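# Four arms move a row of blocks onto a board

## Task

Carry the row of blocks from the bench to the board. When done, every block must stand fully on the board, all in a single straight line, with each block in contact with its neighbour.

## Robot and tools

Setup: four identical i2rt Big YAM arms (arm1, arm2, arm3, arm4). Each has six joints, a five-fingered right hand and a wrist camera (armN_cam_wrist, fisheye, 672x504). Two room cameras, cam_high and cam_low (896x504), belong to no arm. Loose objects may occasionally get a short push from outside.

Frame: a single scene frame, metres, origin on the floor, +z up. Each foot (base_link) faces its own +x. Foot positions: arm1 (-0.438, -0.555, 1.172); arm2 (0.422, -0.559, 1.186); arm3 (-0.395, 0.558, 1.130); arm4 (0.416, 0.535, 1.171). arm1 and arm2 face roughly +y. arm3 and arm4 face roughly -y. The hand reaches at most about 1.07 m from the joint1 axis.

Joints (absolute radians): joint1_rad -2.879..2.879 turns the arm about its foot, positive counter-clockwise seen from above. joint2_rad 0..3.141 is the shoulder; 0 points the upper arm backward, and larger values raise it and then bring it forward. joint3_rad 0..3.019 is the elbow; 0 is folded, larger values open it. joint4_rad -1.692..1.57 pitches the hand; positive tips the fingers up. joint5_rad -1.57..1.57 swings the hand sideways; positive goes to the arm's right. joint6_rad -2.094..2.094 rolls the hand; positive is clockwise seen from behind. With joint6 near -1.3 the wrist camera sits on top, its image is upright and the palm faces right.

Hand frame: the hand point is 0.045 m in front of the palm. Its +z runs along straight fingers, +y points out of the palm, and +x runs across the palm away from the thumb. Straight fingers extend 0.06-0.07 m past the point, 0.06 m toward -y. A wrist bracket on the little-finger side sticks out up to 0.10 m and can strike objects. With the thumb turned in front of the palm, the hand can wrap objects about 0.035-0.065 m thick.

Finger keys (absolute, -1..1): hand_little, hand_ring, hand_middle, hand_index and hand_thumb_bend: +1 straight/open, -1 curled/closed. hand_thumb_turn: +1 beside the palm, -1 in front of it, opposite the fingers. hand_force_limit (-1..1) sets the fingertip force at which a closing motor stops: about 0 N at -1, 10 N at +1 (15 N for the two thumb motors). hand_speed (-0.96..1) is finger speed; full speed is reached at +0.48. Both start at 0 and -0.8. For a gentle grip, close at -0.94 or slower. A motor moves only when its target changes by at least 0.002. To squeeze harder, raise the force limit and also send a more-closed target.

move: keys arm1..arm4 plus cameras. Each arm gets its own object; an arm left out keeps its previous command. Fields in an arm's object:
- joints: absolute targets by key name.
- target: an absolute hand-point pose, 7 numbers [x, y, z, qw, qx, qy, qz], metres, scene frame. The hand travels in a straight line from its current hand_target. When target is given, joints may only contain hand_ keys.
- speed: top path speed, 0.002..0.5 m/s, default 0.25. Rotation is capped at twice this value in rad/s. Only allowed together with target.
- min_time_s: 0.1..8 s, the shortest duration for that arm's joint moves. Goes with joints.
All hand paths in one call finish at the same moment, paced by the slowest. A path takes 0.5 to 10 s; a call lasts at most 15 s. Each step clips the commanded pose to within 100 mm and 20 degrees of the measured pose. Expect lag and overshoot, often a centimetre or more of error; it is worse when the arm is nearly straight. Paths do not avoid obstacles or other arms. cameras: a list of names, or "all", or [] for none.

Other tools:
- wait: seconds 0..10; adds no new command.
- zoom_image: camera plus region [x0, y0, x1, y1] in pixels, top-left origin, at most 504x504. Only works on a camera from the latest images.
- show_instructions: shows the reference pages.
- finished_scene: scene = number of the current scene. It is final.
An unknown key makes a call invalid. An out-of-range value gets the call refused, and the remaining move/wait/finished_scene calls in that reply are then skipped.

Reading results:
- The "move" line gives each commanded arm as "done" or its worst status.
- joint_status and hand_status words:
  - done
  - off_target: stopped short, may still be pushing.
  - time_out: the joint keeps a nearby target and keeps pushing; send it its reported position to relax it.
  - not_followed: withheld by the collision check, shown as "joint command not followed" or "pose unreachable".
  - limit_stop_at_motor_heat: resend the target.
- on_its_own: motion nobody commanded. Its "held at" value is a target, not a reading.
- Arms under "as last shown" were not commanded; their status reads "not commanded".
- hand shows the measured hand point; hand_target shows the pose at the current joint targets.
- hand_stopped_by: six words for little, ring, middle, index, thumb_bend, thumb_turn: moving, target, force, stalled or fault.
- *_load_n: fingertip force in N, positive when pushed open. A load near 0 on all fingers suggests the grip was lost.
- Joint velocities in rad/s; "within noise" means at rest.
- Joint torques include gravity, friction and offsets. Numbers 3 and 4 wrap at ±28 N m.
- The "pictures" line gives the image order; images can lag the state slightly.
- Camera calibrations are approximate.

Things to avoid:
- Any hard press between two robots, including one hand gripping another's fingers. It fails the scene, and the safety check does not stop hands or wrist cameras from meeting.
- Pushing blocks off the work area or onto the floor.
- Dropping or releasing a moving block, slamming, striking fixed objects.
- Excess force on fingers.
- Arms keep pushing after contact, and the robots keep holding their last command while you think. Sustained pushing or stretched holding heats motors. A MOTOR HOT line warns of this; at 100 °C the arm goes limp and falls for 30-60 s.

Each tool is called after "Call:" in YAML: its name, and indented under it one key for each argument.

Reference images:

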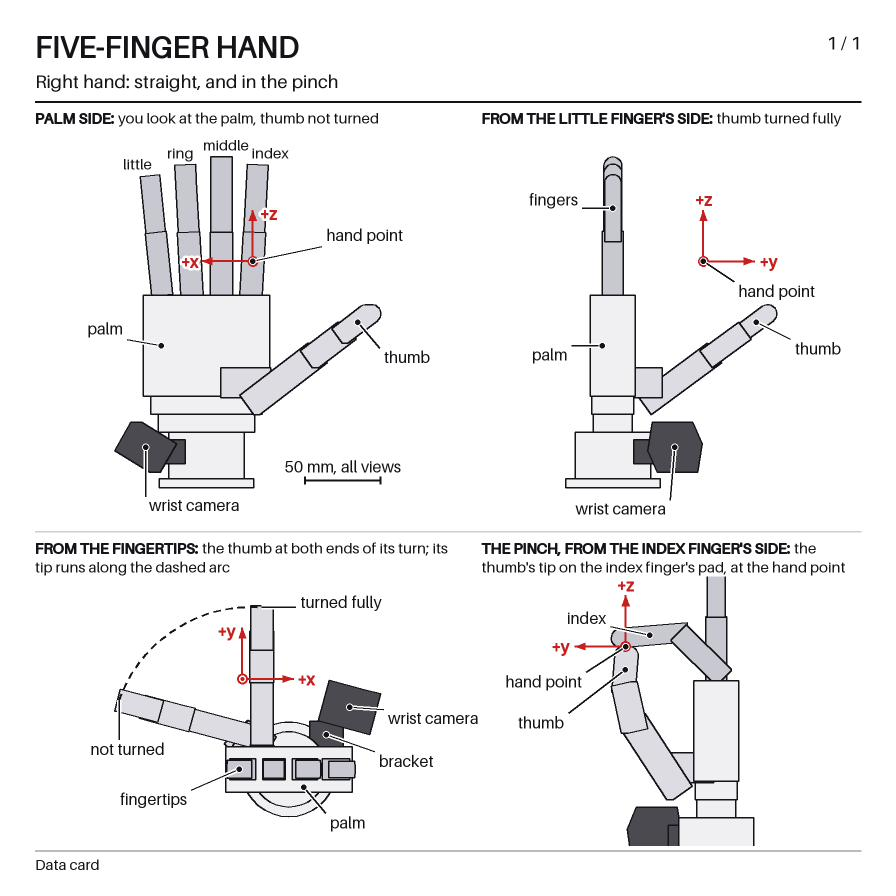

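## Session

Call:
move:

Scene clock: 0.00 s.
Joint torques (N m): no reading
Motor temperatures (°C): arm1=[26 29 29 26 27 25] | arm2=[28 29 32 28 26 25] | arm3=[28 31 28 27 25 26] | arm4=[27 32 31 25 26 28]
Heat: arm1: hottest joint2_rad 29 °C; arm2: hottest joint3_rad 32 °C; arm3: hottest joint2_rad 31 °C; arm4: hottest joint2_rad 32 °C.
Joint velocities: within noise
arm1.joint_positions: joint1_rad=+0.007 joint2_rad=+0.575 joint3_rad=+1.450 joint4_rad=-1.372 joint5_rad=-0.054 joint6_rad=-1.342 hand_little=+1.000 hand_ring=+1.000 hand_middle=+1.000 hand_index=+1.000 hand_thumb_turn=+1.000 hand_thumb_bend=+1.000 hand_force_limit=+0.000 hand_speed=-0.800
arm1.joint_status: not commanded
arm1.hand_stopped_by: target,target,target,target,target,target
arm1.little_load_n: 0.0
arm1.ring_load_n: 0.0
arm1.middle_load_n: 0.0
arm1.index_load_n: 0.0
arm1.thumb_bend_load_n: 0.0
arm1.thumb_turn_load_n: 0.0
arm1.hand: x=-0.3917 y=-0.3538 z=+1.6909 quat_wxyz=(-0.411, +0.671, +0.536, +0.305) (m; scene frame)
arm1.hand_target: x=-0.3917 y=-0.3550 z=+1.7029 quat_wxyz=(-0.420, +0.665, +0.532, +0.313) (m; scene frame)
arm1.hand_status: not commanded
arm2.joint_positions: joint1_rad=+0.162 joint2_rad=+0.551 joint3_rad=+1.361 joint4_rad=-1.532 joint5_rad=+0.253 joint6_rad=-1.383 hand_little=+1.000 hand_ring=+1.000 hand_middle=+1.000 hand_index=+1.000 hand_thumb_turn=+1.000 hand_thumb_bend=+1.000 hand_force_limit=+0.000 hand_speed=-0.800
arm2.joint_status: not commanded
arm2.hand_stopped_by: target,target,target,target,target,target
arm2.little_load_n: 0.0
arm2.ring_load_n: 0.0
arm2.middle_load_n: 0.0
arm2.index_load_n: 0.0
arm2.thumb_bend_load_n: 0.0
arm2.thumb_turn_load_n: 0.0
arm2.hand: x=+0.4958 y=-0.3950 z=+1.6569 quat_wxyz=(-0.272, +0.683, +0.589, +0.335) (m; scene frame)
arm2.hand_target: x=+0.4959 y=-0.3964 z=+1.6645 quat_wxyz=(-0.280, +0.681, +0.586, +0.339) (m; scene frame)
arm2.hand_status: not commanded
arm3.joint_positions: joint1_rad=+0.121 joint2_rad=+0.574 joint3_rad=+1.438 joint4_rad=-1.280 joint5_rad=-0.042 joint6_rad=-1.064 hand_little=+1.000 hand_ring=+1.000 hand_middle=+1.000 hand_index=+1.000 hand_thumb_turn=+1.000 hand_thumb_bend=+1.000 hand_force_limit=+0.000 hand_speed=-0.800
arm3.joint_status: not commanded
arm3.hand_stopped_by: target,target,target,target,target,target
arm3.little_load_n: 0.0
arm3.ring_load_n: 0.0
arm3.middle_load_n: 0.0
arm3.index_load_n: 0.0
arm3.thumb_bend_load_n: 0.0
arm3.thumb_turn_load_n: 0.0
arm3.hand: x=-0.4130 y=+0.3500 z=+1.6554 quat_wxyz=(+0.249, +0.454, -0.701, +0.491) (m; scene frame)
arm3.hand_target: x=-0.4131 y=+0.3521 z=+1.6638 quat_wxyz=(+0.254, +0.451, -0.696, +0.498) (m; scene frame)
arm3.hand_status: not commanded
arm4.joint_positions: joint1_rad=+0.217 joint2_rad=+0.591 joint3_rad=+1.399 joint4_rad=-1.249 joint5_rad=+0.199 joint6_rad=-1.169 hand_little=+1.000 hand_ring=+1.000 hand_middle=+1.000 hand_index=+1.000 hand_thumb_turn=+1.000 hand_thumb_bend=+1.000 hand_force_limit=+0.000 hand_speed=-0.800
arm4.joint_status: not commanded
arm4.hand_stopped_by: target,target,target,target,target,target
arm4.little_load_n: 0.0
arm4.ring_load_n: 0.0
arm4.middle_load_n: 0.0
arm4.index_load_n: 0.0
arm4.thumb_bend_load_n: 0.0
arm4.thumb_turn_load_n: 0.0
arm4.hand: x=+0.3922 y=+0.3027 z=+1.6890 quat_wxyz=(+0.311, +0.508, -0.672, +0.441) (m; scene frame)
arm4.hand_target: x=+0.3919 y=+0.3039 z=+1.7010 quat_wxyz=(+0.316, +0.502, -0.667, +0.451) (m; scene frame)
arm4.hand_status: not commanded
pictures: arm1_cam_wrist, arm2_cam_wrist, arm3_cam_wrist, arm4_cam_wrist, cam_high, cam_low
camera_calibration:
arm1_cam_wrist: T_world_to_cam=[[0.997271, 0.0499253, 0.0543871, 0.307603], [0.0704024, -0.864889, -0.497001, 0.56352], [0.0222259, 0.499474, -0.866044, 1.76417], [0, 0, 0, 1]] pos_world=[-0.385647, -0.409132, 1.79119]
arm2_cam_wrist: T_world_to_cam=[[0.978698, 0.054772, 0.197864, -0.788887], [0.11712, -0.940501, -0.318969, 0.0988014], [0.16862, 0.335349, -0.926881, 1.69623], [0, 0, 0, 1]] pos_world=[0.474492, -0.432696, 1.75981]
arm3_cam_wrist: T_world_to_cam=[[-0.971173, -0.0364062, -0.235577, 0.000466333], [0.111931, 0.802894, -0.585519, 0.738195], [0.21046, -0.595009, -0.775674, 1.69217], [0, 0, 0, 1]] pos_world=[-0.43831, 0.414184, 1.74491]
arm4_cam_wrist: T_world_to_cam=[[-0.99896, -0.0375638, -0.0258261, 0.443999], [-0.0141973, 0.79474, -0.606784, 0.799502], [0.0433182, -0.605787, -0.794447, 1.62309], [0, 0, 0, 1]] pos_world=[0.384579, 0.36453, 1.78605]

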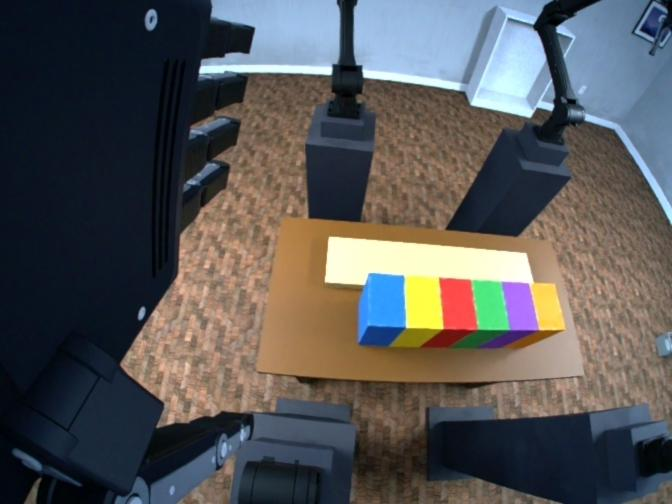

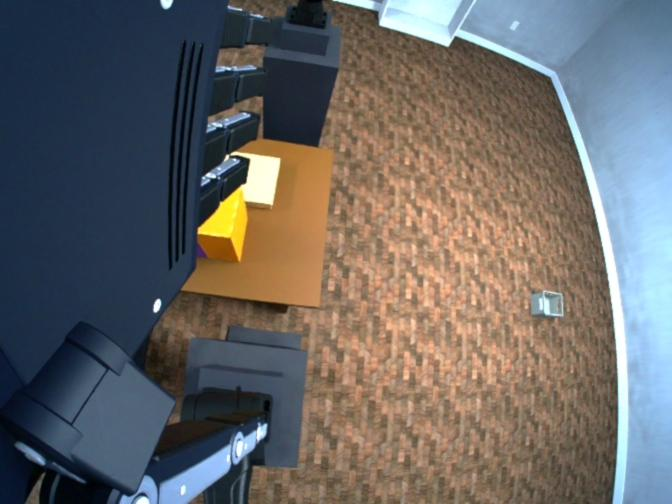

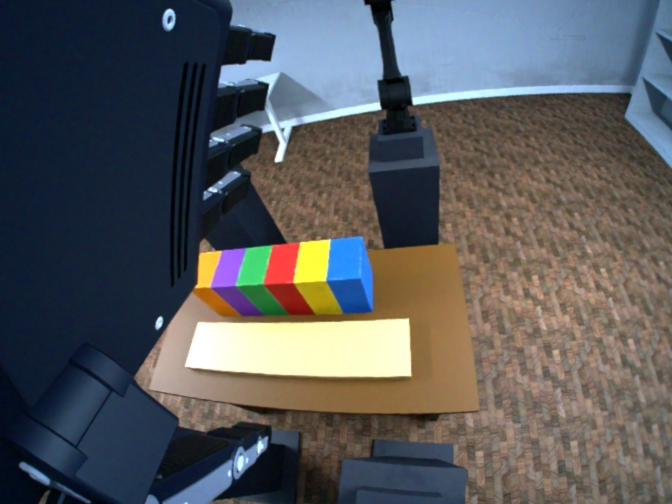

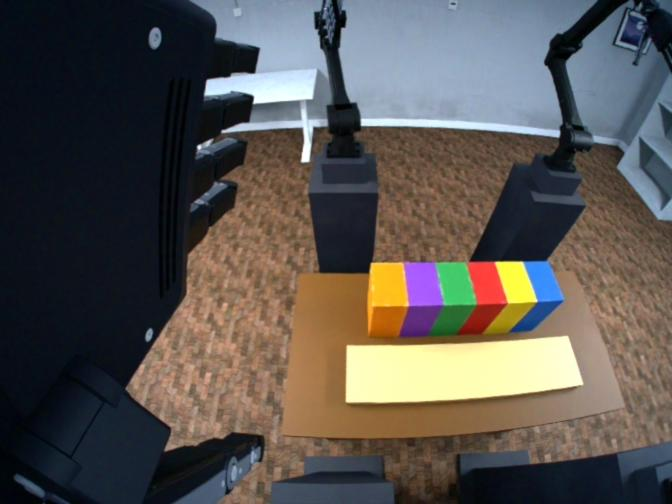

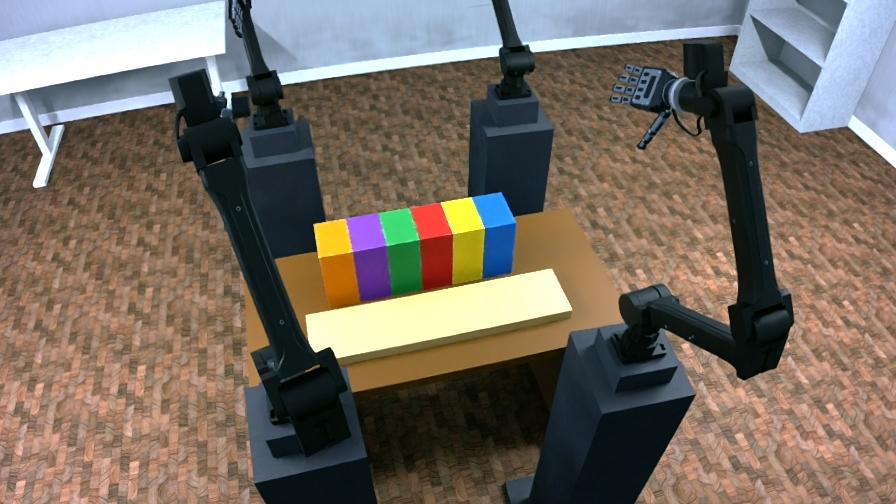

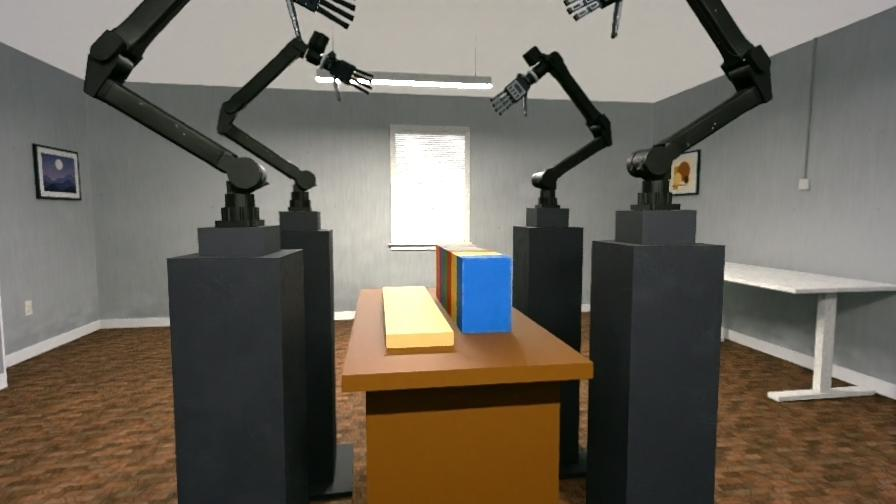

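Call:
zoom_image:
  camera: "cam_high"
  region: [300, 180, 440, 320]

Call:
zoom_image:
  camera: "cam_high"
  region: [400, 180, 600, 380]

Call:
zoom_image:
  camera: "cam_low"
  region: [330, 220, 600, 400]

Scaled by 3.600 from the camera's 896x504 image, which has a finer 1280x720 frame.

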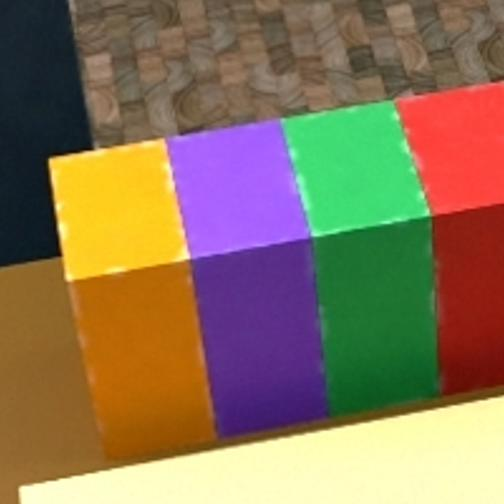

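Scaled by 2.520 from the camera's 896x504 image, which has a finer 1280x720 frame.

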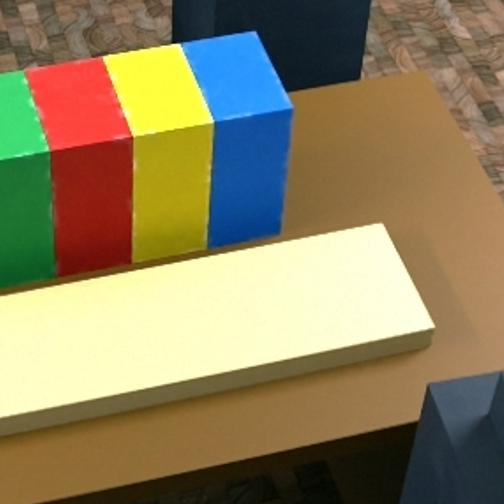

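Scaled by 1.867 from the camera's 896x504 image, which has a finer 1280x720 frame.

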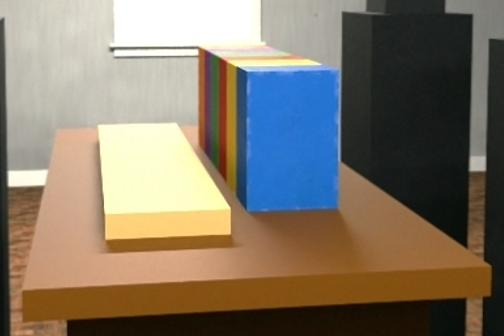

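Call:
move:
  arm2: {"joints": {"joint1_rad": 0.0, "joint2_rad": 1.852, "joint3_rad": 0.581, "joint4_rad": 0.748, "joint5_rad": -0.01, "joint6_rad": -1.57, "hand_speed": -0.4, "hand_little": -0.8, "hand_ring": -0.8, "hand_middle": -0.8, "hand_index": -0.8, "hand_thumb_turn": -1.0}, "min_time_s": 3}
  arm3: {"joints": {"joint1_rad": 0.035, "joint2_rad": 2.03, "joint3_rad": 1.129, "joint4_rad": 0.377, "joint5_rad": -0.02, "joint6_rad": -1.58, "hand_speed": -0.4, "hand_little": -0.8, "hand_ring": -0.8, "hand_middle": -0.8, "hand_index": -0.8, "hand_thumb_turn": -1.0}, "min_time_s": 3}
  cameras: ["cam_high", "arm1_cam_wrist"]

Scene clock: 69.10 s.
Joint torques (N m): arm1=[-0.79 3.14 8.4 1.77 0 0.01] | arm2=[-0.26 -10.46 3.89 2.95 -0.01 -0.12] | arm3=[-0.56 -19.19 6.3 3.03 0.15 -0.11] | arm4=[-0.67 2.96 6.99 2.21 0.08 0.01]
Motor temperatures (°C): arm1=[26 29 36 27 27 25] | arm2=[28 29 40 28 26 25] | arm3=[28 31 32 27 25 26] | arm4=[27 32 38 26 26 28]
Heat: arm1: hottest joint3_rad 36 °C; arm2: hottest joint3_rad 40 °C; arm3: hottest joint3_rad 32 °C; arm4: hottest joint3_rad 38 °C.
move: arm2 done; arm3 done
Joint velocities: within noise
arm1, arm4: as last shown
arm1.little_load_n: -0.5
arm1.index_load_n: 0.5
arm2.joint_positions: joint1_rad=+0.010 joint2_rad=+1.840 joint3_rad=+0.587 joint4_rad=+0.732 joint5_rad=-0.008 joint6_rad=-1.562 hand_little=-0.800 hand_ring=-0.800 hand_middle=-0.800 hand_index=-0.800 hand_thumb_turn=-1.000 hand_thumb_bend=+1.000 hand_force_limit=+0.000 hand_speed=-0.400
arm2.joint_status: all done
arm2.hand_stopped_by: target,target,target,target,target,target
arm2.little_load_n: 0.0
arm2.ring_load_n: 0.0
arm2.middle_load_n: 0.0
arm2.index_load_n: 0.0
arm2.thumb_bend_load_n: 0.0
arm2.thumb_turn_load_n: 0.0
arm2.hand: x=+0.4783 y=-0.0334 z=+1.1478 quat_wxyz=(-0.363, +0.609, +0.610, +0.355) (m; scene frame)
arm2.hand_target: x=+0.4835 y=-0.0362 z=+1.1439 quat_wxyz=(-0.360, +0.609, +0.610, +0.357) (m; scene frame)
arm2.hand_status: not commanded
arm3.joint_positions: joint1_rad=+0.046 joint2_rad=+2.020 joint3_rad=+1.128 joint4_rad=+0.358 joint5_rad=-0.023 joint6_rad=-1.569 hand_little=-0.800 hand_ring=-0.800 hand_middle=-0.800 hand_index=-0.800 hand_thumb_turn=-1.000 hand_thumb_bend=+1.000 hand_force_limit=+0.000 hand_speed=-0.400
arm3.joint_status: all done
arm3.hand_stopped_by: target,target,target,target,target,target
arm3.little_load_n: 0.0
arm3.ring_load_n: 0.0
arm3.middle_load_n: 0.0
arm3.index_load_n: 0.0
arm3.thumb_bend_load_n: 0.0
arm3.thumb_turn_load_n: 0.5
arm3.hand: x=-0.4624 y=-0.1442 z=+1.1183 quat_wxyz=(+0.349, +0.611, -0.614, +0.359) (m; scene frame)
arm3.hand_target: x=-0.4708 y=-0.1461 z=+1.1173 quat_wxyz=(+0.357, +0.608, -0.612, +0.357) (m; scene frame)
arm3.hand_status: not commanded
pictures: arm1_cam_wrist, cam_high
camera_calibration:
arm1_cam_wrist: T_world_to_cam=[[0.997271, 0.0499253, 0.0543871, 0.307603], [0.0704024, -0.864889, -0.497001, 0.56352], [0.0222259, 0.499474, -0.866044, 1.76417], [0, 0, 0, 1]] pos_world=[-0.385647, -0.409132, 1.79119]

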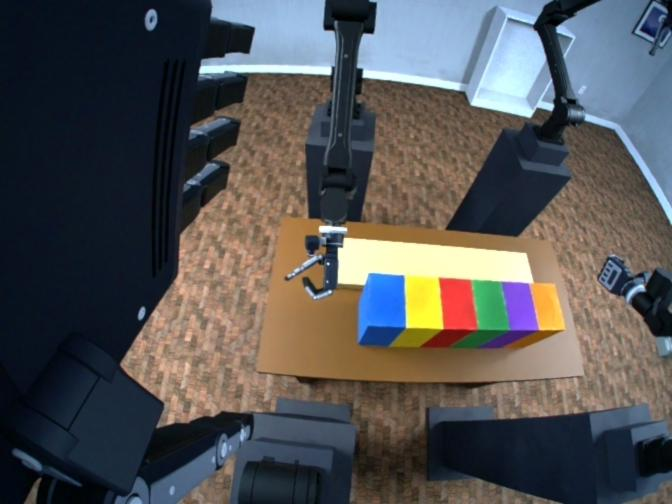

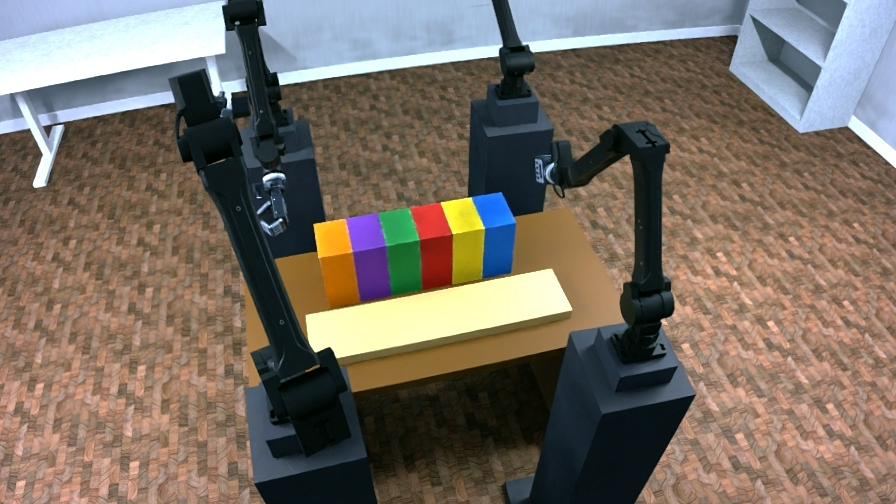

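Call:
move:
  arm2: {"target": [0.45, -0.07, 0.853, -0.3536, 0.6124, 0.6124, 0.3536], "speed": 0.15}
  arm3: {"target": [-0.43, -0.143, 0.855, 0.3695, 0.6029, -0.6029, 0.3695], "speed": 0.15}
  cameras: ["cam_high"]

Call:
zoom_image:
  camera: "cam_high"
  region: [240, 170, 580, 370]

Scene clock: 77.43 s.
Joint torques (N m): arm1=[-0.97 3.02 8.47 1.72 0.02 0.03] | arm2=[1.38 -12.57 -0.65 2.91 0.21 0.02] | arm3=[2.08 -19.72 4.44 2.99 0.19 0.1] | arm4=[-0.5 3.14 7.05 2.19 0.07 0.01]
Motor temperatures (°C): arm1=[26 29 36 27 27 25] | arm2=[28 29 38 28 26 25] | arm3=[28 32 32 27 25 26] | arm4=[27 32 38 26 26 28]
Heat: arm1: hottest joint3_rad 36 °C; arm2: hottest joint3_rad 38 °C; arm3: hottest joint2_rad 32 °C; arm4: hottest joint3_rad 38 °C.
move: arm2 done; arm3 done
Joint velocities: within noise
arm1, arm4: as last shown
arm1.little_load_n: 0.0
arm1.index_load_n: 0.0
arm2.joint_positions: joint1_rad=+0.094 joint2_rad=+2.814 joint3_rad=+0.899 joint4_rad=+1.367 joint5_rad=+0.081 joint6_rad=-1.526 hand_little=-0.800 hand_ring=-0.800 hand_middle=-0.800 hand_index=-0.800 hand_thumb_turn=-1.000 hand_thumb_bend=+1.000 hand_force_limit=+0.000 hand_speed=-0.400
arm2.joint_status: not commanded
arm2.hand_stopped_by: target,target,target,target,target,target
arm2.little_load_n: 0.0
arm2.ring_load_n: 0.0
arm2.middle_load_n: 0.0
arm2.index_load_n: 0.0
arm2.thumb_bend_load_n: -0.5
arm2.thumb_turn_load_n: 0.5
arm2.hand: x=+0.4548 y=-0.0691 z=+0.8566 quat_wxyz=(-0.348, +0.614, +0.614, +0.354) (m; scene frame)
arm2.hand_target: x=+0.4500 y=-0.0699 z=+0.8531 quat_wxyz=(-0.354, +0.612, +0.612, +0.354) (m; scene frame)
arm2.hand_status: done (0.006 m and 0.6 deg from the pose sent, 0.298 m and 1.2 deg at the start)
arm3.joint_positions: joint1_rad=+0.099 joint2_rad=+2.649 joint3_rad=+1.306 joint4_rad=+0.845 joint5_rad=+0.039 joint6_rad=-1.561 hand_little=-0.800 hand_ring=-0.800 hand_middle=-0.800 hand_index=-0.800 hand_thumb_turn=-1.000 hand_thumb_bend=+1.000 hand_force_limit=+0.000 hand_speed=-0.400
arm3.joint_status: not commanded
arm3.hand_stopped_by: target,target,target,target,target,target
arm3.little_load_n: 0.0
arm3.ring_load_n: 0.0
arm3.middle_load_n: 0.0
arm3.index_load_n: 0.0
arm3.thumb_bend_load_n: 0.0
arm3.thumb_turn_load_n: 0.0
arm3.hand: x=-0.4369 y=-0.1391 z=+0.8609 quat_wxyz=(+0.368, +0.607, -0.605, +0.362) (m; scene frame)
arm3.hand_target: x=-0.4301 y=-0.1428 z=+0.8553 quat_wxyz=(+0.369, +0.603, -0.603, +0.369) (m; scene frame)
arm3.hand_status: done (0.010 m and 1.0 deg from the pose sent, 0.265 m and 3.1 deg at the start)
pictures: cam_high

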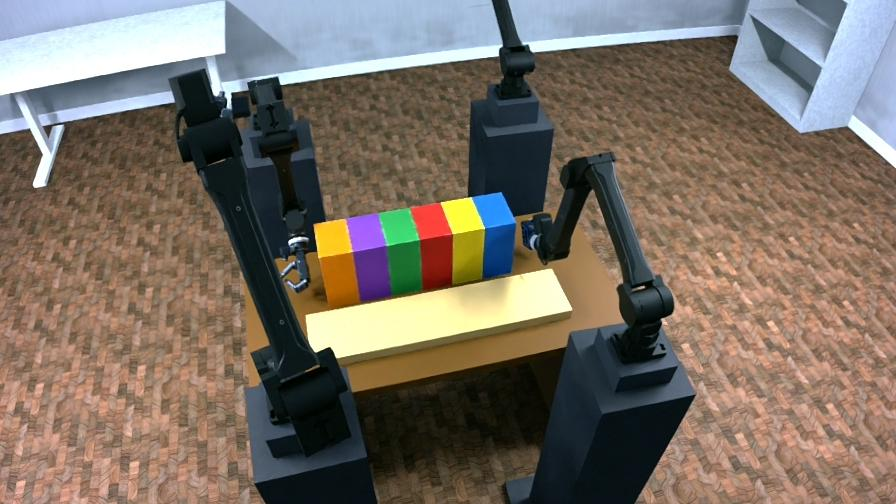

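Scaled by 1.482 from the camera's 896x504 image, which has a finer 1280x720 frame.

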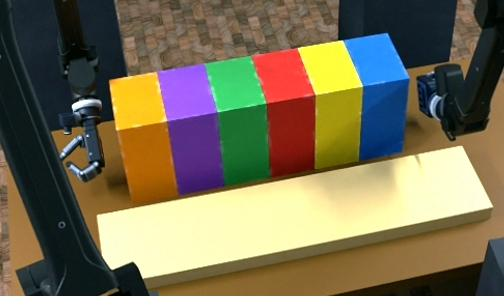

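Call:
move:
  arm2: {"target": [0.418, -0.07, 0.853, -0.3536, 0.6124, 0.6124, 0.3536], "speed": 0.05}
  arm3: {"target": [-0.385, -0.143, 0.852, 0.3695, 0.6029, -0.6029, 0.3695], "speed": 0.05}

Call:
move:
  arm2: {"target": [0.400, -0.07, 0.853, -0.3536, 0.6124, 0.6124, 0.3536], "speed": 0.03}
  arm3: {"target": [-0.360, -0.143, 0.852, 0.3695, 0.6029, -0.6029, 0.3695], "speed": 0.03}
  cameras: ["cam_high"]

Call:
zoom_image:
  camera: "cam_high"
  region: [240, 170, 580, 370]

Scene clock: 86.07 s.
Joint torques (N m): arm1=[-0.85 3.19 8.43 1.65 0.02 0.03] | arm2=[1.49 -13.1 -0.53 1.98 0.21 0.02] | arm3=[0.32 -19.31 4.93 2.77 0.17 0.16] | arm4=[-0.5 2.84 7.02 2.14 0.08 0.02]
Motor temperatures (°C): arm1=[26 29 36 27 27 25] | arm2=[28 30 37 28 26 25] | arm3=[28 33 31 28 25 26] | arm4=[27 32 38 26 26 28]
Heat: arm1: hottest joint3_rad 36 °C; arm2: hottest joint3_rad 37 °C; arm3: hottest joint2_rad 33 °C; arm4: hottest joint3_rad 38 °C.
move: arm2 done; arm3 off_target
Joint velocities: within noise
arm1, arm4: as last shown
arm2.joint_positions: joint1_rad=+0.186 joint2_rad=+2.814 joint3_rad=+0.906 joint4_rad=+1.367 joint5_rad=+0.163 joint6_rad=-1.478 hand_little=-0.800 hand_ring=-0.800 hand_middle=-0.800 hand_index=-0.800 hand_thumb_turn=-1.000 hand_thumb_bend=+1.000 hand_force_limit=+0.000 hand_speed=-0.400
arm2.joint_status: not commanded
arm2.hand_stopped_by: target,target,target,target,target,target
arm2.little_load_n: 0.0
arm2.ring_load_n: 0.0
arm2.middle_load_n: 0.0
arm2.index_load_n: 0.0
arm2.thumb_bend_load_n: 0.0
arm2.thumb_turn_load_n: 0.5
arm2.hand: x=+0.4235 y=-0.0689 z=+0.8580 quat_wxyz=(-0.352, +0.612, +0.610, +0.358) (m; scene frame)
arm2.hand_target: x=+0.4181 y=-0.0700 z=+0.8531 quat_wxyz=(-0.354, +0.612, +0.612, +0.354) (m; scene frame)
arm2.hand_status: done (0.008 m and 0.6 deg from the pose sent, 0.037 m and 0.6 deg at the start)
arm3.joint_positions: joint1_rad=+0.183 joint2_rad=+2.649 joint3_rad=+1.320 joint4_rad=+0.845 joint5_rad=+0.112 joint6_rad=-1.523 hand_little=-0.800 hand_ring=-0.800 hand_middle=-0.800 hand_index=-0.800 hand_thumb_turn=-1.000 hand_thumb_bend=+1.000 hand_force_limit=+0.000 hand_speed=-0.400
arm3.joint_status: not commanded
arm3.hand_stopped_by: target,target,target,target,target,target
arm3.little_load_n: 0.0
arm3.ring_load_n: 0.0
arm3.middle_load_n: 0.5
arm3.index_load_n: 0.0
arm3.thumb_bend_load_n: 0.0
arm3.thumb_turn_load_n: 0.5
arm3.hand: x=-0.3906 y=-0.1432 z=+0.8655 quat_wxyz=(+0.372, +0.604, -0.601, +0.367) (m; scene frame)
arm3.hand_target: x=-0.3852 y=-0.1423 z=+0.8523 quat_wxyz=(+0.369, +0.603, -0.603, +0.369) (m; scene frame)
arm3.hand_status: off_target (0.015 m and 0.5 deg from the pose sent, 0.053 m and 1.0 deg at the start)
pictures: none

Scene clock: 87.40 s.
Joint torques (N m): arm1=[-0.62 3.25 8.44 1.72 0.02 0.03] | arm2=[3.9 -13.45 -0.08 1.51 0.25 0.02] | arm3=[3.25 -20.78 5.33 2.14 0.14 0.1] | arm4=[-0.85 3.02 6.97 2.25 0.06 0]
Motor temperatures (°C): arm1=[26 29 37 27 27 25] | arm2=[28 30 37 28 26 25] | arm3=[28 33 31 27 25 26] | arm4=[27 32 38 26 26 28]
Heat: arm1: hottest joint3_rad 37 °C; arm2: hottest joint3_rad 37 °C; arm3: hottest joint2_rad 33 °C; arm4: hottest joint3_rad 38 °C.
move: arm2 off_target; arm3 off_target
Joint velocities: within noise
arm1, arm4: as last shown
arm2.joint_positions: joint1_rad=+0.206 joint2_rad=+2.814 joint3_rad=+0.906 joint4_rad=+1.361 joint5_rad=+0.205 joint6_rad=-1.450 hand_little=-0.800 hand_ring=-0.800 hand_middle=-0.800 hand_index=-0.800 hand_thumb_turn=-1.000 hand_thumb_bend=+1.000 hand_force_limit=+0.000 hand_speed=-0.400
arm2.joint_status: not commanded
arm2.hand_stopped_by: target,target,target,target,target,target
arm2.little_load_n: 0.0
arm2.ring_load_n: 0.0
arm2.middle_load_n: 0.0
arm2.index_load_n: 0.0
arm2.thumb_bend_load_n: 0.0
arm2.thumb_turn_load_n: 0.0
arm2.hand: x=+0.4215 y=-0.0723 z=+0.8574 quat_wxyz=(-0.347, +0.622, +0.601, +0.363) (m; scene frame)
arm2.hand_target: x=+0.4004 y=-0.0704 z=+0.8534 quat_wxyz=(-0.354, +0.612, +0.612, +0.354) (m; scene frame)
arm2.hand_status: off_target (0.022 m and 2.1 deg from the pose sent, 0.024 m and 0.6 deg at the start)
arm3.joint_positions: joint1_rad=+0.207 joint2_rad=+2.650 joint3_rad=+1.322 joint4_rad=+0.845 joint5_rad=+0.155 joint6_rad=-1.502 hand_little=-0.800 hand_ring=-0.800 hand_middle=-0.800 hand_index=-0.800 hand_thumb_turn=-1.000 hand_thumb_bend=+1.000 hand_force_limit=+0.000 hand_speed=-0.400
arm3.joint_status: not commanded
arm3.hand_stopped_by: target,target,target,target,target,target
arm3.little_load_n: 0.0
arm3.ring_load_n: -0.5
arm3.middle_load_n: 0.0
arm3.index_load_n: 0.0
arm3.thumb_bend_load_n: 0.0
arm3.thumb_turn_load_n: 0.0
arm3.hand: x=-0.3817 y=-0.1410 z=+0.8660 quat_wxyz=(+0.378, +0.596, -0.608, +0.364) (m; scene frame)
arm3.hand_target: x=-0.3603 y=-0.1418 z=+0.8528 quat_wxyz=(+0.369, +0.603, -0.603, +0.370) (m; scene frame)
arm3.hand_status: off_target (0.026 m and 1.5 deg from the pose sent, 0.033 m and 0.5 deg at the start)
pictures: cam_high

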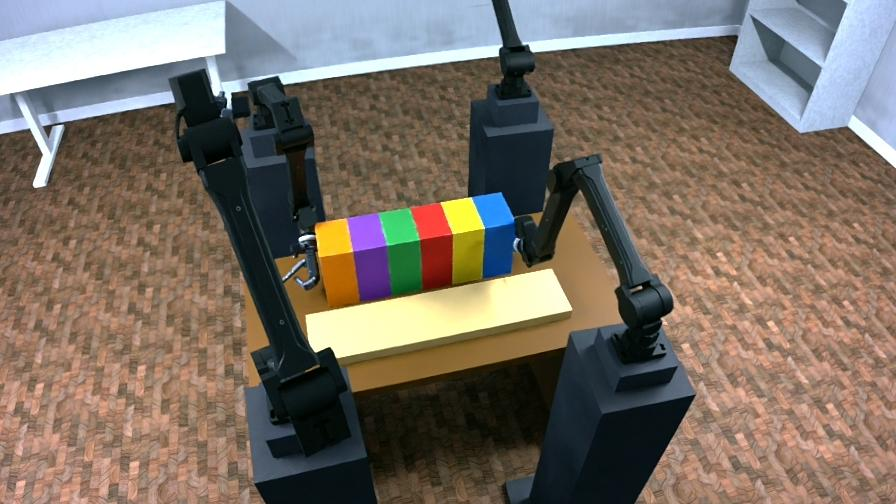

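Scaled by 1.482 from the camera's 896x504 image, which has a finer 1280x720 frame.

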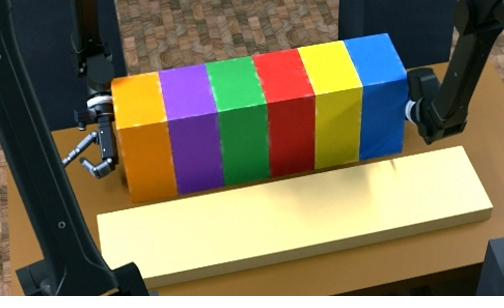

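Call:
move:
  arm2: {"target": [0.385, -0.07, 0.853, -0.3536, 0.6124, 0.6124, 0.3536], "speed": 0.03}
  arm3: {"target": [-0.310, -0.143, 0.852, 0.3695, 0.6029, -0.6029, 0.3695], "speed": 0.06}

Call:
move:
  arm2: {"target": [0.377, -0.07, 0.853, -0.3536, 0.6124, 0.6124, 0.3536], "speed": 0.03}
  arm3: {"target": [-0.290, -0.143, 0.852, 0.3695, 0.6029, -0.6029, 0.3695], "speed": 0.06}
  cameras: ["cam_high"]

Call:
zoom_image:
  camera: "cam_high"
  region: [240, 170, 580, 370]

Scene clock: 98.13 s.
Joint torques (N m): arm1=[-0.56 2.96 8.46 1.66 0.02 0.02] | arm2=[6.42 -13.74 0.28 1.13 0.29 0] | arm3=[7.94 -20.42 6.37 1.61 -0.35 -0.08] | arm4=[-0.62 2.78 6.97 2.22 0.08 0.02]
Motor temperatures (°C): arm1=[26 29 37 27 27 25] | arm2=[28 31 36 28 26 25] | arm3=[28 35 32 27 25 26] | arm4=[27 32 39 26 26 28]
Heat: arm1: hottest joint3_rad 37 °C; arm2: hottest joint3_rad 36 °C; arm3: hottest joint2_rad 35 °C; arm4: hottest joint3_rad 39 °C.
move: arm2 off_target; arm3 off_target
Joint velocities: within noise
arm1, arm4: as last shown
arm1.middle_load_n: -0.5
arm1.thumb_bend_load_n: 0.5
arm2.joint_positions: joint1_rad=+0.217 joint2_rad=+2.814 joint3_rad=+0.906 joint4_rad=+1.355 joint5_rad=+0.239 joint6_rad=-1.428 hand_little=-0.800 hand_ring=-0.800 hand_middle=-0.800 hand_index=-0.800 hand_thumb_turn=-1.000 hand_thumb_bend=+1.000 hand_force_limit=+0.000 hand_speed=-0.400
arm2.joint_status: not commanded
arm2.hand_stopped_by: target,target,target,target,target,target
arm2.little_load_n: 0.0
arm2.ring_load_n: 0.0
arm2.middle_load_n: 0.0
arm2.index_load_n: 0.0
arm2.thumb_bend_load_n: 0.0
arm2.thumb_turn_load_n: 0.0
arm2.hand: x=+0.4225 y=-0.0756 z=+0.8567 quat_wxyz=(-0.341, +0.631, +0.592, +0.367) (m; scene frame)
arm2.hand_target: x=+0.3859 y=-0.0713 z=+0.8536 quat_wxyz=(-0.354, +0.612, +0.613, +0.353) (m; scene frame)
arm2.hand_status: off_target (0.038 m and 3.8 deg from the pose sent, 0.037 m and 2.1 deg at the start)
arm3.joint_positions: joint1_rad=+0.226 joint2_rad=+2.650 joint3_rad=+1.324 joint4_rad=+0.832 joint5_rad=+0.245 joint6_rad=-1.455 hand_little=-0.800 hand_ring=-0.800 hand_middle=-0.800 hand_index=-0.800 hand_thumb_turn=-1.000 hand_thumb_bend=+1.000 hand_force_limit=+0.000 hand_speed=-0.400
arm3.joint_status: not commanded
arm3.hand_stopped_by: target,target,target,target,target,target
arm3.little_load_n: 0.0
arm3.ring_load_n: 0.0
arm3.middle_load_n: 0.0
arm3.index_load_n: 0.0
arm3.thumb_bend_load_n: -0.5
arm3.thumb_turn_load_n: 0.5
arm3.hand: x=-0.3839 y=-0.1337 z=+0.8653 quat_wxyz=(+0.393, +0.572, -0.631, +0.347) (m; scene frame)
arm3.hand_target: x=-0.3123 y=-0.1369 z=+0.8545 quat_wxyz=(+0.369, +0.603, -0.603, +0.369) (m; scene frame)
arm3.hand_status: off_target (0.076 m and 6.1 deg from the pose sent, 0.073 m and 1.5 deg at the start)
pictures: none

Scene clock: 99.13 s.
Joint torques (N m): arm1=[-0.56 3.25 8.43 1.7 0.01 0.02] | arm2=[7.82 -13.86 0.47 0.99 0.29 0.01] | arm3=[9.64 -20.6 6.86 1.44 -0.64 0.05] | arm4=[-0.56 2.78 6.97 2.15 0.08 0.01]
Motor temperatures (°C): arm1=[26 29 37 27 27 25] | arm2=[28 31 36 28 26 25] | arm3=[29 35 32 27 25 26] | arm4=[27 32 39 26 26 28]
Heat: arm1: hottest joint3_rad 37 °C; arm2: hottest joint3_rad 36 °C; arm3: hottest joint2_rad 35 °C; arm4: hottest joint3_rad 39 °C.
move: arm2 off_target; arm3 off_target
Joint velocities: within noise
arm1, arm4: as last shown
arm1.middle_load_n: 0.0
arm1.thumb_bend_load_n: 0.0
arm2.joint_positions: joint1_rad=+0.220 joint2_rad=+2.813 joint3_rad=+0.906 joint4_rad=+1.350 joint5_rad=+0.257 joint6_rad=-1.417 hand_little=-0.800 hand_ring=-0.800 hand_middle=-0.800 hand_index=-0.800 hand_thumb_turn=-1.000 hand_thumb_bend=+1.000 hand_force_limit=+0.000 hand_speed=-0.400
arm2.joint_status: not commanded
arm2.hand_stopped_by: target,target,target,target,target,target
arm2.little_load_n: 0.0
arm2.ring_load_n: 0.0
arm2.middle_load_n: 0.0
arm2.index_load_n: 0.0
arm2.thumb_bend_load_n: 0.0
arm2.thumb_turn_load_n: 0.0
arm2.hand: x=+0.4240 y=-0.0771 z=+0.8565 quat_wxyz=(-0.338, +0.636, +0.586, +0.370) (m; scene frame)
arm2.hand_target: x=+0.3785 y=-0.0720 z=+0.8537 quat_wxyz=(-0.354, +0.612, +0.612, +0.353) (m; scene frame)
arm2.hand_status: off_target (0.048 m and 4.8 deg from the pose sent, 0.046 m and 3.9 deg at the start)
arm3.joint_positions: joint1_rad=+0.233 joint2_rad=+2.650 joint3_rad=+1.325 joint4_rad=+0.824 joint5_rad=+0.280 joint6_rad=-1.436 hand_little=-0.800 hand_ring=-0.800 hand_middle=-0.800 hand_index=-0.800 hand_thumb_turn=-1.000 hand_thumb_bend=+1.000 hand_force_limit=+0.000 hand_speed=-0.400
arm3.joint_status: not commanded
arm3.hand_stopped_by: target,target,target,target,target,target
arm3.little_load_n: 0.0
arm3.ring_load_n: 0.0
arm3.middle_load_n: 0.0
arm3.index_load_n: 0.0
arm3.thumb_bend_load_n: 0.0
arm3.thumb_turn_load_n: 0.0
arm3.hand: x=-0.3848 y=-0.1304 z=+0.8646 quat_wxyz=(+0.398, +0.562, -0.641, +0.340) (m; scene frame)
arm3.hand_target: x=-0.2936 y=-0.1339 z=+0.8553 quat_wxyz=(+0.369, +0.603, -0.603, +0.370) (m; scene frame)
arm3.hand_status: off_target (0.096 m and 7.9 deg from the pose sent, 0.095 m and 6.1 deg at the start)
pictures: cam_high

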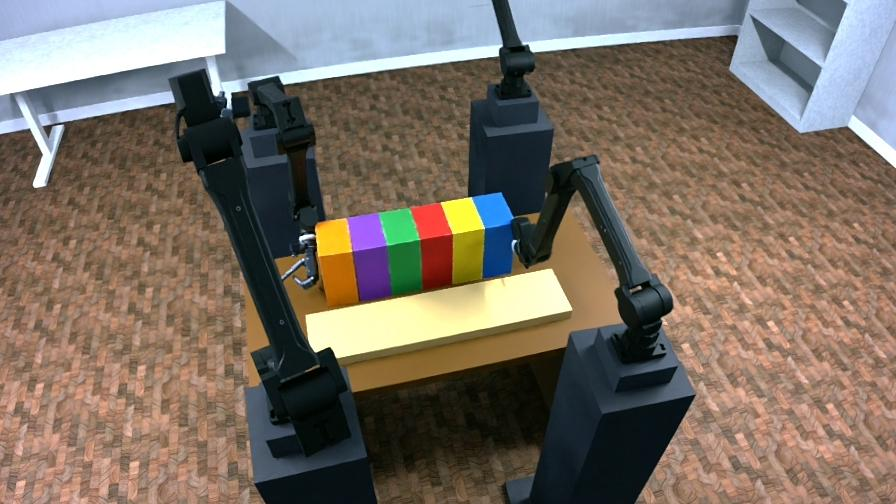

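Scaled by 1.482 from the camera's 896x504 image, which has a finer 1280x720 frame.

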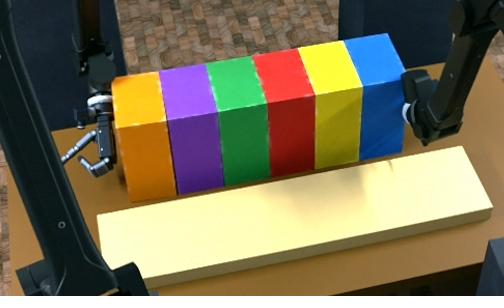

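Call:
move:
  arm2: {"target":[0.369,-0.072,0.8537,-0.3536,0.6124,0.6124,0.3536],"speed":0.02}
  arm3: {"target":[-0.272,-0.134,0.8553,0.3695,0.6029,-0.6029,0.3695],"speed":0.02}
  cameras: ["cam_high","arm1_cam_wrist"]

Scene clock: 133.03 s.
Joint torques (N m): arm1=[-0.79 3.31 8.42 1.69 0.01 0.02] | arm2=[9.23 -14.04 0.28 0.91 0.29 0.02] | arm3=[10.05 -21.6 4.74 1.95 -0.65 -0.01] | arm4=[-0.62 2.9 7.02 2.18 0.08 0]
Motor temperatures (°C): arm1=[26 29 37 27 27 25] | arm2=[28 32 34 28 26 25] | arm3=[30 39 31 27 26 26] | arm4=[27 32 40 26 26 28]
Heat: arm1: hottest joint3_rad 37 °C; arm2: hottest joint3_rad 34 °C; arm3: hottest joint2_rad 39 °C; arm4: hottest joint3_rad 40 °C.
move: arm2 off_target; arm3 off_target
Joint velocities: within noise
arm1, arm4: as last shown
arm2.joint_positions: joint1_rad=+0.224 joint2_rad=+2.813 joint3_rad=+0.906 joint4_rad=+1.349 joint5_rad=+0.275 joint6_rad=-1.406 hand_little=-0.800 hand_ring=-0.800 hand_middle=-0.800 hand_index=-0.800 hand_thumb_turn=-1.000 hand_thumb_bend=+1.000 hand_force_limit=+0.000 hand_speed=-0.400
arm2.joint_status: not commanded
arm2.hand_stopped_by: target,target,target,target,target,target
arm2.little_load_n: 0.0
arm2.ring_load_n: 0.0
arm2.middle_load_n: 0.0
arm2.index_load_n: 0.0
arm2.thumb_bend_load_n: 0.0
arm2.thumb_turn_load_n: 0.0
arm2.hand: x=+0.4252 y=-0.0784 z=+0.8568 quat_wxyz=(-0.335, +0.641, +0.580, +0.373) (m; scene frame)
arm2.hand_target: x=+0.3715 y=-0.0746 z=+0.8542 quat_wxyz=(-0.354, +0.612, +0.612, +0.353) (m; scene frame)
arm2.hand_status: off_target (0.057 m and 5.8 deg from the pose sent, 0.055 m and 4.8 deg at the start)
arm3.joint_positions: joint1_rad=+0.236 joint2_rad=+2.650 joint3_rad=+1.325 joint4_rad=+0.824 joint5_rad=+0.290 joint6_rad=-1.430 hand_little=-0.800 hand_ring=-0.800 hand_middle=-0.800 hand_index=-0.800 hand_thumb_turn=-1.000 hand_thumb_bend=+1.000 hand_force_limit=+0.000 hand_speed=-0.400
arm3.joint_status: not commanded
arm3.hand_stopped_by: target,target,target,target,target,target
arm3.little_load_n: 0.0
arm3.ring_load_n: 0.5
arm3.middle_load_n: 0.0
arm3.index_load_n: 0.0
arm3.thumb_bend_load_n: 0.0
arm3.thumb_turn_load_n: 0.0
arm3.hand: x=-0.3850 y=-0.1296 z=+0.8649 quat_wxyz=(+0.400, +0.558, -0.643, +0.339) (m; scene frame)
arm3.hand_target: x=-0.2904 y=-0.1262 z=+0.8580 quat_wxyz=(+0.369, +0.603, -0.603, +0.369) (m; scene frame)
arm3.hand_status: off_target (0.114 m and 8.5 deg from the pose sent, 0.113 m and 7.9 deg at the start; pose on its path clipped on 35 of 47 steps)
pictures: arm1_cam_wrist, cam_high
camera_calibration:
arm1_cam_wrist: T_world_to_cam=[[0.997271, 0.0499253, 0.0543871, 0.307603], [0.0704024, -0.864889, -0.497001, 0.56352], [0.0222259, 0.499474, -0.866044, 1.76417], [0, 0, 0, 1]] pos_world=[-0.385647, -0.409132, 1.79119]

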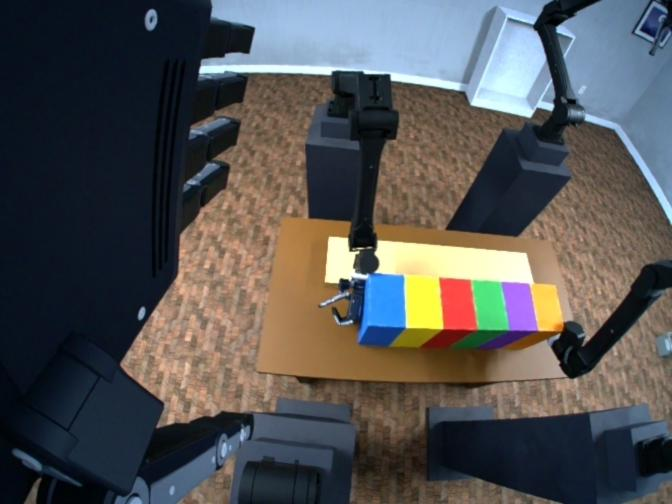

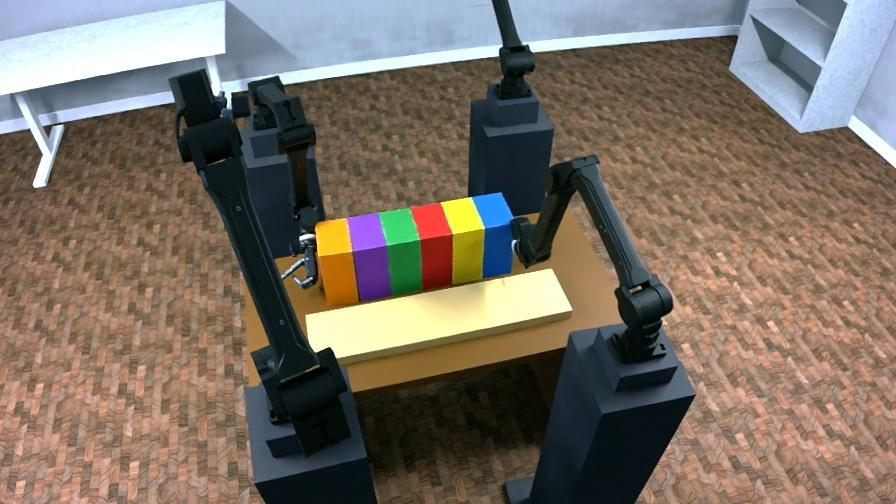

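Call:
move:
  arm2: {"joints":{"joint1_rad":0.345},"min_time_s":1.5}
  arm3: {"joints":{"joint1_rad":0.41},"min_time_s":1.5}
  cameras: []

Call:
move:
  arm2: {"joints":{"joint1_rad":0.345,"joint2_rad":2.646,"joint3_rad":0.847,"joint4_rad":1.313,"joint5_rad":0.195},"min_time_s":3}
  arm3: {"joints":{"joint1_rad":0.41,"joint2_rad":2.472,"joint3_rad":1.288,"joint4_rad":0.783,"joint5_rad":0.21},"min_time_s":3}
  cameras: ["cam_high","cam_low","arm1_cam_wrist"]

Scene clock: 163.30 s.
Joint torques (N m): arm1=[-0.5 3.02 8.39 1.66 0.01 0.03] | arm2=[10.11 -14.04 0.28 0.92 0.28 0.03] | arm3=[13.51 -20.25 4.68 1.87 -0.97 -0.1] | arm4=[-0.62 2.73 6.97 2.18 0.08 0.01]
Motor temperatures (°C): arm1=[26 29 37 27 27 25] | arm2=[29 32 33 28 26 25] | arm3=[30 40 31 27 26 26] | arm4=[27 32 40 26 26 28]
Heat: arm1: hottest joint3_rad 37 °C; arm2: hottest joint3_rad 33 °C; arm3: hottest joint2_rad 40 °C; arm4: hottest joint3_rad 40 °C.
move: arm2 time_out; arm3 time_out
Joint velocities: within noise
arm1.joint_positions: joint1_rad=+0.007 joint2_rad=+0.575 joint3_rad=+1.450 joint4_rad=-1.372 joint5_rad=-0.054 joint6_rad=-1.342 hand_little=+1.000 hand_ring=+1.000 hand_middle=+1.000 hand_index=+1.000 hand_thumb_turn=+1.000 hand_thumb_bend=+1.000 hand_force_limit=+0.000 hand_speed=-0.800
arm1.joint_status: not commanded
arm1.hand_stopped_by: target,target,target,target,target,target
arm1.little_load_n: 0.0
arm1.ring_load_n: 0.0
arm1.middle_load_n: 0.0
arm1.index_load_n: 0.0
arm1.thumb_bend_load_n: 0.0
arm1.thumb_turn_load_n: 0.0
arm1.hand: x=-0.3917 y=-0.3538 z=+1.6909 quat_wxyz=(-0.411, +0.671, +0.536, +0.305) (m; scene frame)
arm1.hand_target: x=-0.3917 y=-0.3550 z=+1.7029 quat_wxyz=(-0.420, +0.665, +0.532, +0.313) (m; scene frame)
arm1.hand_status: not commanded
arm2.joint_positions: joint1_rad=+0.226 joint2_rad=+2.813 joint3_rad=+0.906 joint4_rad=+1.349 joint5_rad=+0.276 joint6_rad=-1.405 hand_little=-0.800 hand_ring=-0.800 hand_middle=-0.800 hand_index=-0.800 hand_thumb_turn=-1.000 hand_thumb_bend=+1.000 hand_force_limit=+0.000 hand_speed=-0.400
arm2.joint_status: joint1_rad time_out (moved +0.002 of +0.121)
arm2.hand_stopped_by: target,target,target,target,target,target
arm2.little_load_n: 0.0
arm2.ring_load_n: 0.0
arm2.middle_load_n: 0.0
arm2.index_load_n: 0.0
arm2.thumb_bend_load_n: 0.0
arm2.thumb_turn_load_n: 0.0
arm2.on_its_own: joint1_rad reads +0.226 and still pushes toward +0.345 since a time_out
arm2.hand: x=+0.4242 y=-0.0784 z=+0.8568 quat_wxyz=(-0.336, +0.641, +0.581, +0.373) (m; scene frame)
arm2.hand_target: x=+0.3654 y=-0.0753 z=+0.8542 quat_wxyz=(-0.356, +0.608, +0.616, +0.351) (m; scene frame)
arm2.hand_status: not commanded
arm3.joint_positions: joint1_rad=+0.240 joint2_rad=+2.650 joint3_rad=+1.325 joint4_rad=+0.824 joint5_rad=+0.298 joint6_rad=-1.428 hand_little=-0.800 hand_ring=-0.800 hand_middle=-0.800 hand_index=-0.800 hand_thumb_turn=-1.000 hand_thumb_bend=+1.000 hand_force_limit=+0.000 hand_speed=-0.400
arm3.joint_status: joint1_rad time_out (moved +0.005 of +0.174)
arm3.hand_stopped_by: target,target,target,target,target,target
arm3.little_load_n: 0.0
arm3.ring_load_n: 0.0
arm3.middle_load_n: 0.0
arm3.index_load_n: 0.0
arm3.thumb_bend_load_n: 0.0
arm3.thumb_turn_load_n: 0.5
arm3.on_its_own: joint1_rad reads +0.240 and still pushes toward +0.410 since a time_out
arm3.hand: x=-0.3830 y=-0.1290 z=+0.8652 quat_wxyz=(+0.401, +0.557, -0.644, +0.338) (m; scene frame)
arm3.hand_target: x=-0.2612 y=-0.1211 z=+0.8580 quat_wxyz=(+0.361, +0.616, -0.590, +0.377) (m; scene frame)
arm3.hand_status: not commanded
arm4.joint_positions: joint1_rad=+0.217 joint2_rad=+0.591 joint3_rad=+1.399 joint4_rad=-1.249 joint5_rad=+0.199 joint6_rad=-1.169 hand_little=+1.000 hand_ring=+1.000 hand_middle=+1.000 hand_index=+1.000 hand_thumb_turn=+1.000 hand_thumb_bend=+1.000 hand_force_limit=+0.000 hand_speed=-0.800
arm4.joint_status: not commanded
arm4.hand_stopped_by: target,target,target,target,target,target
arm4.little_load_n: 0.0
arm4.ring_load_n: 0.0
arm4.middle_load_n: 0.0
arm4.index_load_n: 0.0
arm4.thumb_bend_load_n: 0.0
arm4.thumb_turn_load_n: 0.0
arm4.hand: x=+0.3922 y=+0.3027 z=+1.6890 quat_wxyz=(+0.311, +0.508, -0.672, +0.441) (m; scene frame)
arm4.hand_target: x=+0.3919 y=+0.3039 z=+1.7010 quat_wxyz=(+0.316, +0.502, -0.667, +0.451) (m; scene frame)
arm4.hand_status: not commanded
pictures: none
No camera images: "cameras" was empty.

not run: a stop came earlier in this reply.


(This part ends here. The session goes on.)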